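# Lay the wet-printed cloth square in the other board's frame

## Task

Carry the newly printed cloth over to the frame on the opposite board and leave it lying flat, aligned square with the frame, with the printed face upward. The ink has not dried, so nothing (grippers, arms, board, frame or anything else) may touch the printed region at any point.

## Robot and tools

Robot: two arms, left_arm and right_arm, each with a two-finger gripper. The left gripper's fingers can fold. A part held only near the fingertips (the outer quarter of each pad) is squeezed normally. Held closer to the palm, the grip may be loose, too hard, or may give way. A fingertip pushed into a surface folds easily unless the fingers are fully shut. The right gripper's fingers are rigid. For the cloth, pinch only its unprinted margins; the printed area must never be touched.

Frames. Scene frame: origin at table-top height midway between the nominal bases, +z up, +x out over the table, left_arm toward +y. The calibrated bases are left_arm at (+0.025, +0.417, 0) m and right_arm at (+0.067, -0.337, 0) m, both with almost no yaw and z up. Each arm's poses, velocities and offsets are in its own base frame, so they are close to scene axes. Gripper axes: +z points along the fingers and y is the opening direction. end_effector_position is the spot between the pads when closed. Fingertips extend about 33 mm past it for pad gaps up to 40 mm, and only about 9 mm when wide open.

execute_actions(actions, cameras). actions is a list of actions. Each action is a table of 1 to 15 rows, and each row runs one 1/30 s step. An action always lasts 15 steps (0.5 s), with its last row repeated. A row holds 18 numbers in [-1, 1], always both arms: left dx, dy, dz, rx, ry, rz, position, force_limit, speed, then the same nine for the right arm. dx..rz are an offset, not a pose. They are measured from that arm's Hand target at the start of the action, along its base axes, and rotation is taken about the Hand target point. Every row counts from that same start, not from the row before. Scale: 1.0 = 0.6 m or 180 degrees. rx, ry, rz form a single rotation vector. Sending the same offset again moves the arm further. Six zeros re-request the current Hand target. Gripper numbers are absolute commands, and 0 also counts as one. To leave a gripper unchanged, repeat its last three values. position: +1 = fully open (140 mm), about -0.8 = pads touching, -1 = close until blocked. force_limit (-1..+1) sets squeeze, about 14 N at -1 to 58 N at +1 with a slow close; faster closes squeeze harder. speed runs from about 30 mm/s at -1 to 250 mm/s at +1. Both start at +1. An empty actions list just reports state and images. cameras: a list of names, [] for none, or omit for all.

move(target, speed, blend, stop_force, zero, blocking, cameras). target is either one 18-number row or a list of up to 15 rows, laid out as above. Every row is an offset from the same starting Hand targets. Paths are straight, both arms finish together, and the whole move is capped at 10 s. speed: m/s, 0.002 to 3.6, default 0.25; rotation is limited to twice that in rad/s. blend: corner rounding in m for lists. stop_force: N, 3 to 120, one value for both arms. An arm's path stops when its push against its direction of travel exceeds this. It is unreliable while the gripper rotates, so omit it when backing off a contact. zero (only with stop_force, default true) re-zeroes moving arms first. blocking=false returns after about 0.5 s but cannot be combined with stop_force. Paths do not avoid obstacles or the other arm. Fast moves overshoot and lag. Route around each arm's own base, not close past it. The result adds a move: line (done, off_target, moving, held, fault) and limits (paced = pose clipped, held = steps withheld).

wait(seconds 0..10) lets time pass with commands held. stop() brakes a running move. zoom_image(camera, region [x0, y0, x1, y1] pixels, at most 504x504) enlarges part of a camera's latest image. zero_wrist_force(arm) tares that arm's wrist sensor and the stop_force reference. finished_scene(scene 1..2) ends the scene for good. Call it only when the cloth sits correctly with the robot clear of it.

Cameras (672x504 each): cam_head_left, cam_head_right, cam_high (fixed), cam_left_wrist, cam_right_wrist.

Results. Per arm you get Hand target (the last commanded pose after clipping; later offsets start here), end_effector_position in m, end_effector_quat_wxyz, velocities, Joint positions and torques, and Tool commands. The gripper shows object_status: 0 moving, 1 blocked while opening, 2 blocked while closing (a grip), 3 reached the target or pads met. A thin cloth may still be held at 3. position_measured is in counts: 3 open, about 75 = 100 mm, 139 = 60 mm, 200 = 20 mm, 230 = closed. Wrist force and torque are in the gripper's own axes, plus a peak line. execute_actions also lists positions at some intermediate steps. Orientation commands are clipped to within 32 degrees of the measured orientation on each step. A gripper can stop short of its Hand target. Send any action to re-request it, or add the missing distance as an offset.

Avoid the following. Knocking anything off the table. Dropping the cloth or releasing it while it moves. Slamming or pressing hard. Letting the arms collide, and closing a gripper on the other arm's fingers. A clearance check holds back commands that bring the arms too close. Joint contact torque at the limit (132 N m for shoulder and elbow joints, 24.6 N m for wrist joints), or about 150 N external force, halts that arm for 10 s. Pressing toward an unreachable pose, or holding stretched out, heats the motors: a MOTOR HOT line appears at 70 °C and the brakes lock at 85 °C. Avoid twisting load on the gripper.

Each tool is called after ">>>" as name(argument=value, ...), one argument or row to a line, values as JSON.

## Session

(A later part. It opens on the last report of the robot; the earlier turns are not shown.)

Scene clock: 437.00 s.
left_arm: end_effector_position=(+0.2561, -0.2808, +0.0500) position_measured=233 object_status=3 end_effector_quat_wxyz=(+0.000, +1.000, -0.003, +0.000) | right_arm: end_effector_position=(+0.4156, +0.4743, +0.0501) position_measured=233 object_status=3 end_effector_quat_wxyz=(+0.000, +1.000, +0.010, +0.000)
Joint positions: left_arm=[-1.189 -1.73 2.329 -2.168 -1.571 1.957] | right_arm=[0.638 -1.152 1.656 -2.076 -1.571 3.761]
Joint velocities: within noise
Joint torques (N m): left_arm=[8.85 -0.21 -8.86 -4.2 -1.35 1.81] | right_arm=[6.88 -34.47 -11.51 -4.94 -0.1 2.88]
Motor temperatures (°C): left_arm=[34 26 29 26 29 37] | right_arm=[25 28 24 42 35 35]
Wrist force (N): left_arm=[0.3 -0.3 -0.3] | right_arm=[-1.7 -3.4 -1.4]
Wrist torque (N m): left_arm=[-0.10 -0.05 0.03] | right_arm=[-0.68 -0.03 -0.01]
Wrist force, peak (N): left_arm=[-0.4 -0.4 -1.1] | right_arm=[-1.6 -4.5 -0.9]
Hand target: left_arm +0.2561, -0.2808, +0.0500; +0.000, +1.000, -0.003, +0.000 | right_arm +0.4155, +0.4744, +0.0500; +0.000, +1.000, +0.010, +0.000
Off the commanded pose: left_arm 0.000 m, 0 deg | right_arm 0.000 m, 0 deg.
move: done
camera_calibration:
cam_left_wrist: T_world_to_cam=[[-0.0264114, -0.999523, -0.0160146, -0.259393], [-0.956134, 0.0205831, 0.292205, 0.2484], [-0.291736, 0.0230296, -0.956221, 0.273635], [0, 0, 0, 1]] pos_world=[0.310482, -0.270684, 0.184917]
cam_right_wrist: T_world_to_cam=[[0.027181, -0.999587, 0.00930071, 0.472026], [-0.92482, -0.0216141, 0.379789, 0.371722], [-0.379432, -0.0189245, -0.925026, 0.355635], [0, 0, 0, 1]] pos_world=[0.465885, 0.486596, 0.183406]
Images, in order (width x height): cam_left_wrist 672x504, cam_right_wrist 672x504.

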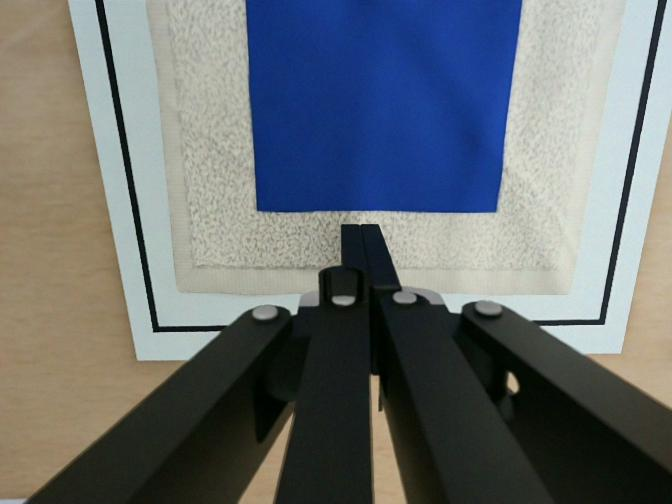

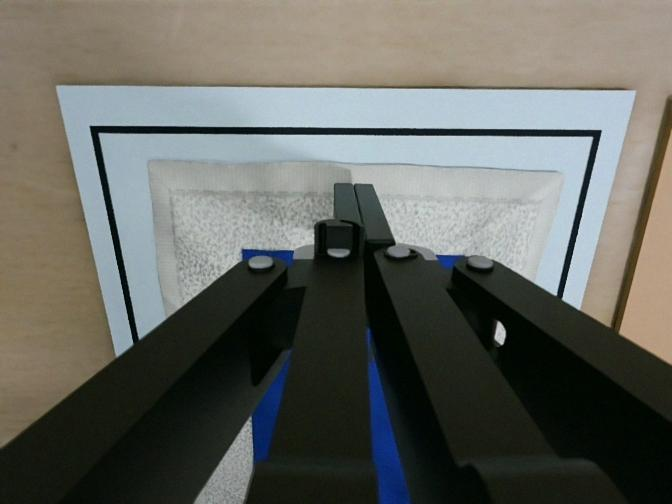

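>>> move(
  target=[
    [0,0,-0.017,0,0,0,-1,-1,0,0,0,-0.017,0,0,0,-1,-1,0],
  ],
  speed=0.004,
  stop_force=4,
  cameras=[],
)

>>> move(
  target=[
    [0,-0.0022,0,0,0,0.0065,-1,-1,0,0,0.0072,0,0,0,0.0065,-1,-1,0],
  ],
  speed=0.02,
  cameras=["cam_left_wrist","cam_right_wrist"],
)

>>> move(
  target=[
    [0,0,0.07,0,0,0,-1,-1,0,0,0,0.07,0,0,0,-1,-1,0],
  ],
  speed=0.05,
)

>>> zoom_image(
  camera="cam_right_wrist",
  region=[100, 50, 600, 400],
)

>>> zoom_image(
  camera="cam_left_wrist",
  region=[130, 0, 630, 360],
)

Scene clock: 455.30 s.
left_arm: end_effector_position=(+0.2561, -0.2808, +0.0414) position_measured=233 object_status=3 end_effector_quat_wxyz=(+0.000, +1.000, -0.003, +0.000) | right_arm: end_effector_position=(+0.4156, +0.4744, +0.0412) position_measured=233 object_status=3 end_effector_quat_wxyz=(+0.000, +1.000, +0.010, +0.000)
Joint positions: left_arm=[-1.189 -1.714 2.343 -2.198 -1.571 1.957] | right_arm=[0.638 -1.141 1.667 -2.097 -1.57 3.761]
Joint velocities: within noise
Joint torques (N m): left_arm=[7.11 -23.96 -29.92 -1.44 -0.91 1.45] | right_arm=[6.39 -47.81 -34.53 -1.78 0.81 2.87]
Motor temperatures (°C): left_arm=[34 26 29 26 29 37] | right_arm=[25 28 24 42 35 35]
Wrist force (N): left_arm=[0.1 -0.7 -4.8] | right_arm=[-2.2 -3.2 -6.2]
Wrist torque (N m): left_arm=[-0.08 -0.07 0.03] | right_arm=[-0.71 -0.04 -0.01]
Wrist force, peak (N): left_arm=[0.2 -0.3 -6.9] | right_arm=[-2.0 -3.2 -8.0]
Hand target: left_arm +0.2561, -0.2808, +0.0414; +0.000, +1.000, -0.003, +0.000 (not the last commanded pose) | right_arm +0.4156, +0.4744, +0.0412; +0.000, +1.000, +0.010, +0.000 (not the last commanded pose)
Off the commanded pose: left_arm 0.002 m, 0 deg | right_arm 0.001 m, 0 deg.
move: contact (left_arm, right_arm)
No camera images: "cameras" was empty.

Scene clock: 456.20 s.
left_arm: end_effector_position=(+0.2561, -0.2821, +0.0414) position_measured=233 object_status=3 end_effector_quat_wxyz=(+0.000, +1.000, +0.008, +0.000) | right_arm: end_effector_position=(+0.4156, +0.4786, +0.0412) position_measured=233 object_status=3 end_effector_quat_wxyz=(+0.000, +1.000, +0.020, +0.000)
Joint positions: left_arm=[-1.191 -1.711 2.34 -2.199 -1.571 1.936] | right_arm=[0.644 -1.135 1.656 -2.094 -1.57 3.746]
Joint velocities: within noise
Joint torques (N m): left_arm=[-7.7 -0.34 -32.37 -4.04 -1.36 -1.56] | right_arm=[7.54 -32.59 -35.78 -1.62 0.96 -2.6]
Motor temperatures (°C): left_arm=[34 26 29 26 29 37] | right_arm=[25 28 24 42 35 35]
Wrist force (N): left_arm=[0.4 -1.9 -4.7] | right_arm=[-1.8 -1.7 -6.0]
Wrist torque (N m): left_arm=[-0.03 -0.06 0.03] | right_arm=[-0.72 -0.04 -0.01]
Wrist force, peak (N): left_arm=[0.4 -2.0 -4.7] | right_arm=[-2.1 -2.9 -6.2]
Hand target: left_arm +0.2561, -0.2822, +0.0414; +0.000, +1.000, +0.008, +0.000 | right_arm +0.4156, +0.4787, +0.0412; +0.000, +1.000, +0.020, +0.000
Off the commanded pose: left_arm 0.000 m, 0 deg | right_arm 0.000 m, 0 deg.
move: done
camera_calibration:
cam_left_wrist: T_world_to_cam=[[-0.00623989, -0.999853, -0.0160001, -0.266109], [-0.956327, 0.00129082, 0.292295, 0.245619], [-0.292231, 0.0171252, -0.956194, 0.263825], [0, 0, 0, 1]] pos_world=[0.31033, -0.270905, 0.176217]
cam_right_wrist: T_world_to_cam=[[0.0473315, -0.998836, 0.00926906, 0.467648], [-0.924176, -0.0402688, 0.379838, 0.383869], [-0.379023, -0.0265446, -0.925007, 0.350969], [0, 0, 0, 1]] pos_world=[0.465653, 0.491878, 0.174506]
Images, in order (width x height): cam_left_wrist 672x504, cam_right_wrist 672x504.

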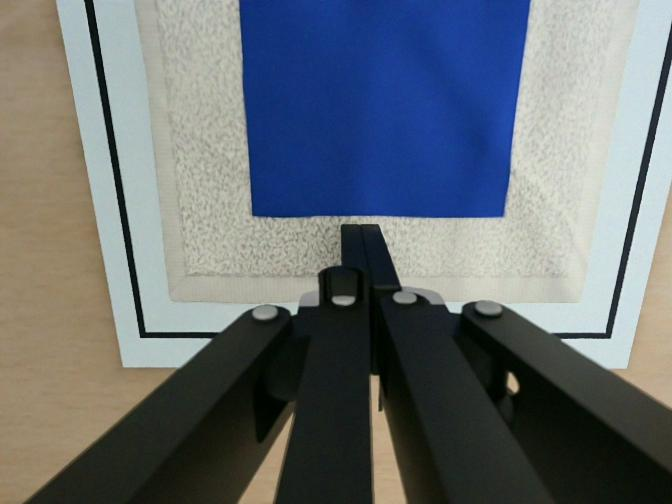

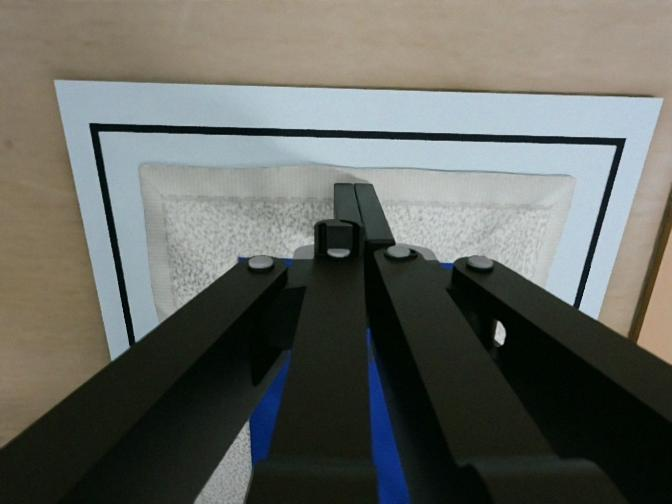

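Scene clock: 457.57 s.
left_arm: end_effector_position=(+0.2561, -0.2821, +0.0833) position_measured=233 object_status=3 end_effector_quat_wxyz=(+0.000, +1.000, +0.008, +0.000) | right_arm: end_effector_position=(+0.4155, +0.4787, +0.0831) position_measured=233 object_status=3 end_effector_quat_wxyz=(-0.001, +1.000, +0.020, +0.000)
Joint positions: left_arm=[-1.191 -1.782 2.269 -2.057 -1.571 1.936] | right_arm=[0.644 -1.179 1.603 -1.996 -1.57 3.746]
Joint velocities: within noise
Joint torques (N m): left_arm=[-5.33 -25.33 -33.28 -1.03 -0.57 -2] | right_arm=[5.06 -50.25 -38.48 -1.72 0.71 -2.42]
Motor temperatures (°C): left_arm=[34 26 29 26 29 37] | right_arm=[25 28 24 42 35 35]
Wrist force (N): left_arm=[0.2 -0.3 -0.4] | right_arm=[-1.7 -3.4 -1.2]
Wrist torque (N m): left_arm=[-0.09 -0.04 0.04] | right_arm=[-0.68 -0.04 0.00]
Wrist force, peak (N): left_arm=[0.2 -1.9 -5.0] | right_arm=[-2.1 -1.5 -5.8]
Hand target: left_arm +0.2561, -0.2822, +0.0834; +0.000, +1.000, +0.008, +0.000 | right_arm +0.4156, +0.4787, +0.0832; +0.000, +1.000, +0.020, +0.000
Off the commanded pose: left_arm 0.000 m, 0 deg | right_arm 0.000 m, 0 deg.
move: done
camera_calibration:
cam_left_wrist: T_world_to_cam=[[-0.00601804, -0.999854, -0.0159669, -0.265515], [-0.956356, 0.00108999, 0.292202, 0.233346], [-0.292142, 0.0170285, -0.956223, 0.303842], [0, 0, 0, 1]] pos_world=[0.310329, -0.270905, 0.218117]
cam_right_wrist: T_world_to_cam=[[0.0476463, -0.998821, 0.00924964, 0.467109], [-0.92416, -0.0405672, 0.379846, 0.368091], [-0.379023, -0.0266464, -0.925003, 0.389776], [0, 0, 0, 1]] pos_world=[0.465653, 0.491877, 0.216406]

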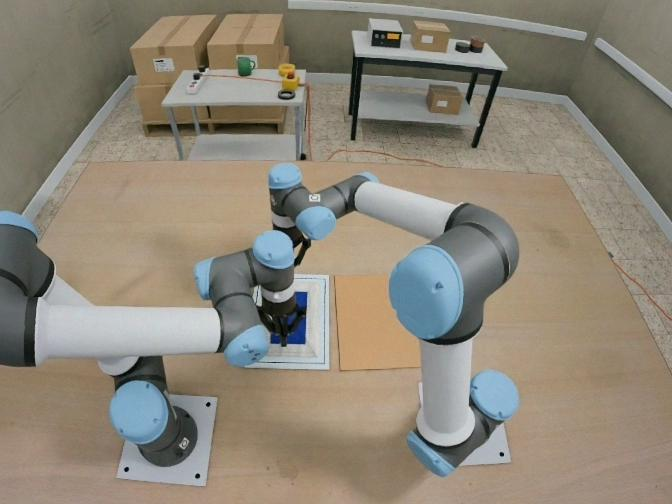

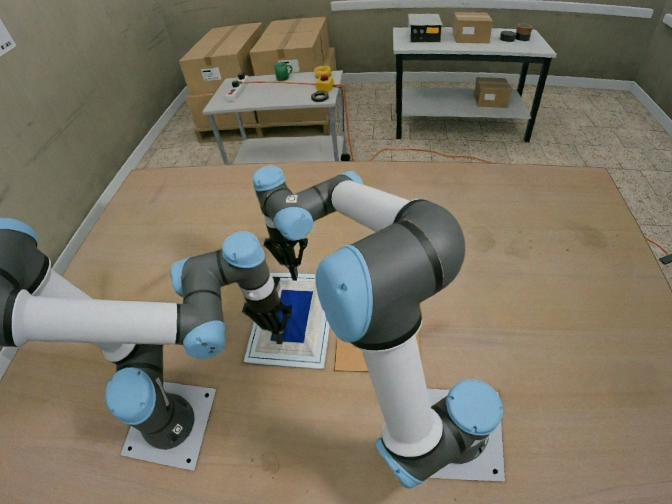

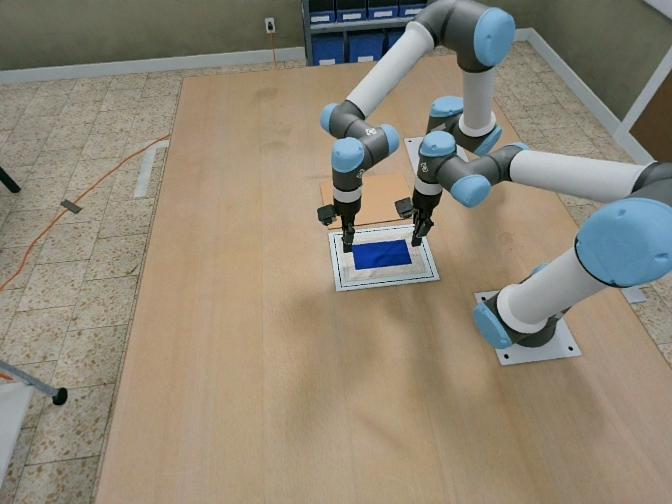

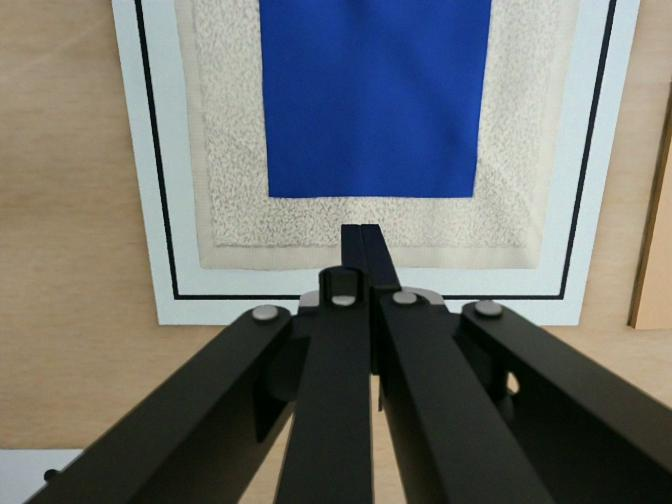

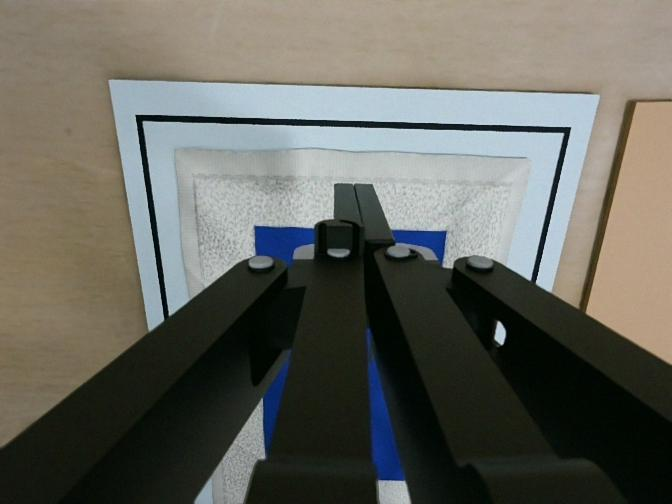

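Scaled by 1.008.

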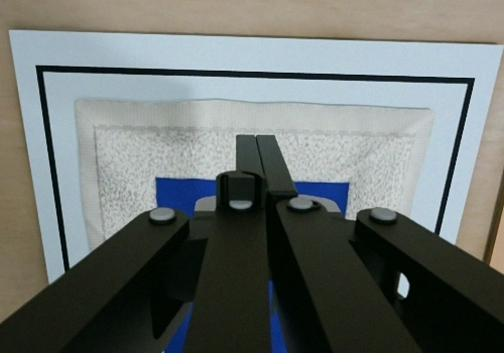

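Scaled by 1.008.

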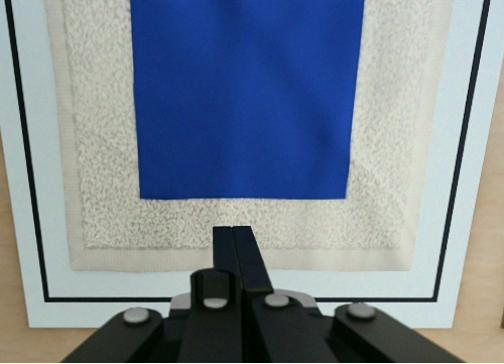

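>>> move(
  target=[
    [-0.05,0,0.1,0,0,0,-1,-1,0,0.03,0,0.12,0,0,0,-1,-1,0],
    [-0.12,0.1,0.2,0,0,0,-1,-1,0,0.03,-0.25,0.22,0,0,0,-1,-1,0],
  ],
  speed=0.2,
  blend=0.03,
)

>>> zoom_image(
  camera="cam_high",
  region=[310, 215, 450, 300],
)

>>> zoom_image(
  camera="cam_head_right",
  region=[230, 260, 350, 380],
)

>>> zoom_image(
  camera="cam_left_wrist",
  region=[240, 0, 672, 200],
)

Scene clock: 468.90 s.
left_arm: end_effector_position=(+0.1842, -0.2222, +0.2033) position_measured=233 object_status=3 end_effector_quat_wxyz=(+0.000, +1.000, +0.008, +0.000) | right_arm: end_effector_position=(+0.4336, +0.3288, +0.2152) position_measured=233 object_status=3 end_effector_quat_wxyz=(+0.000, +1.000, +0.020, +0.000) end_effector_velocity=(+0.000, -0.002, +0.002) end_effector_angular_velocity=(+0.002, -0.003, +0.000)
Joint positions: left_arm=[-1.358 -2.158 2.163 -1.574 -1.571 1.768] | right_arm=[0.401 -1.477 1.629 -1.724 -1.57 3.503]
Joint velocities: left_arm=[within noise] | right_arm=[-0.003 -0.006 0.001 0.001 0 -0.003]
Joint torques (N m): left_arm=[-6.42 -12.36 -36.07 -1.08 1.45 -2.03] | right_arm=[-6.21 -38.57 -13.9 -1.7 2.48 -2.56]
Motor temperatures (°C): left_arm=[34 26 29 26 29 37] | right_arm=[25 28 24 42 35 35]
Wrist force (N): left_arm=[0.1 -0.2 -0.4] | right_arm=[-1.8 -3.2 -1.7]
Wrist torque (N m): left_arm=[-0.06 0.00 0.04] | right_arm=[-0.63 0.00 0.01]
Wrist force, peak (N): left_arm=[0.8 -0.4 1.1] | right_arm=[-1.7 -4.0 -1.8]
Hand target: left_arm +0.1841, -0.2222, +0.2034; +0.000, +1.000, +0.008, +0.000 | right_arm +0.4336, +0.3287, +0.2152; +0.000, +1.000, +0.020, +0.000
Off the commanded pose: left_arm 0.000 m, 0 deg | right_arm 0.000 m, 0 deg.
move: done
camera_calibration:
cam_left_wrist: T_world_to_cam=[[-0.00601888, -0.999854, -0.0159663, -0.20414], [-0.956328, 0.00108934, 0.292293, 0.129292], [-0.292233, 0.0170283, -0.956195, 0.396643], [0, 0, 0, 1]] pos_world=[0.238329, -0.211005, 0.338217]
cam_right_wrist: T_world_to_cam=[[0.0475538, -0.998826, 0.00928699, 0.31544], [-0.924165, -0.0404675, 0.379845, 0.328478], [-0.379023, -0.0266458, -0.925004, 0.514707], [0, 0, 0, 1]] pos_world=[0.483653, 0.342077, 0.348406]

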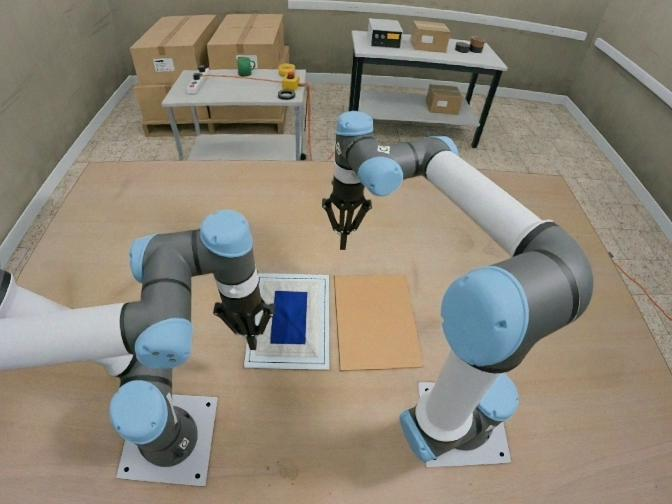

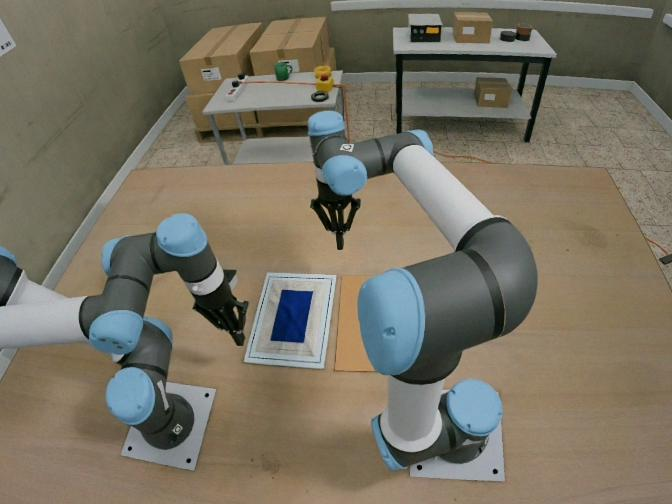

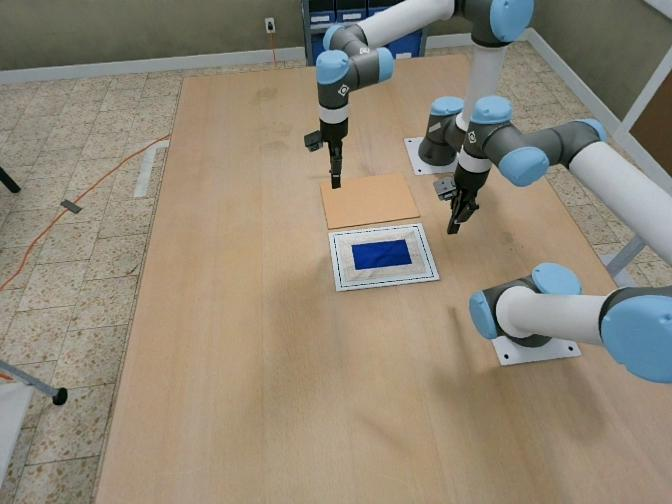

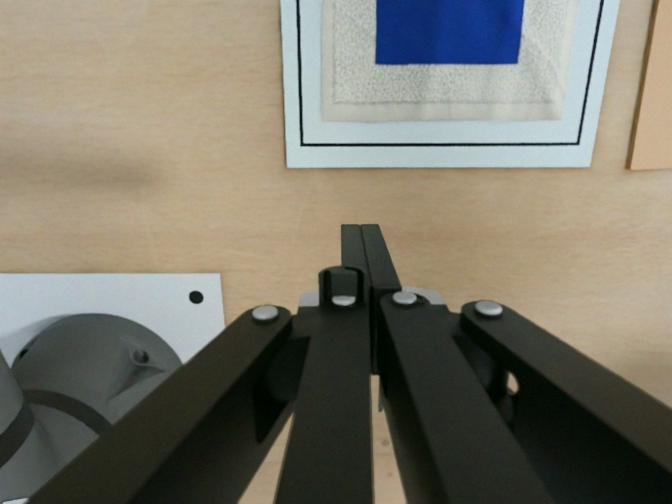

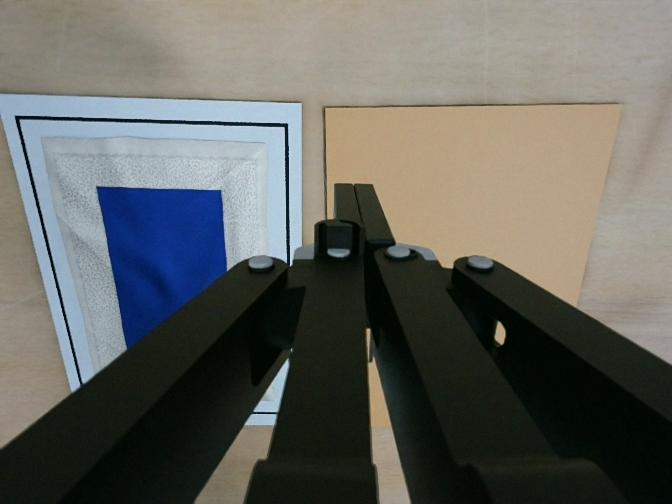

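Scaled by 3.600.

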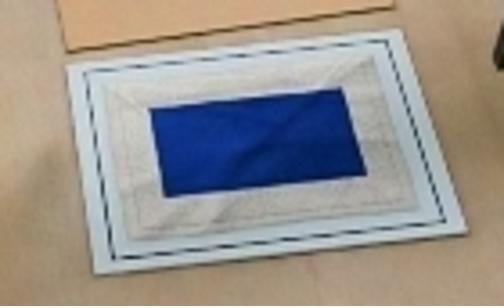

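Scaled by 4.200.

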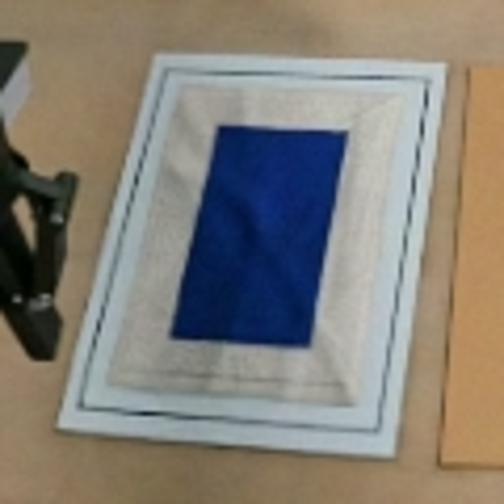

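Scaled by 1.167.

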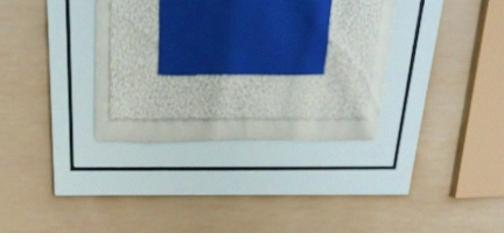

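>>> finished_scene(
  scene=2,
)

The scene is finished: the task was done.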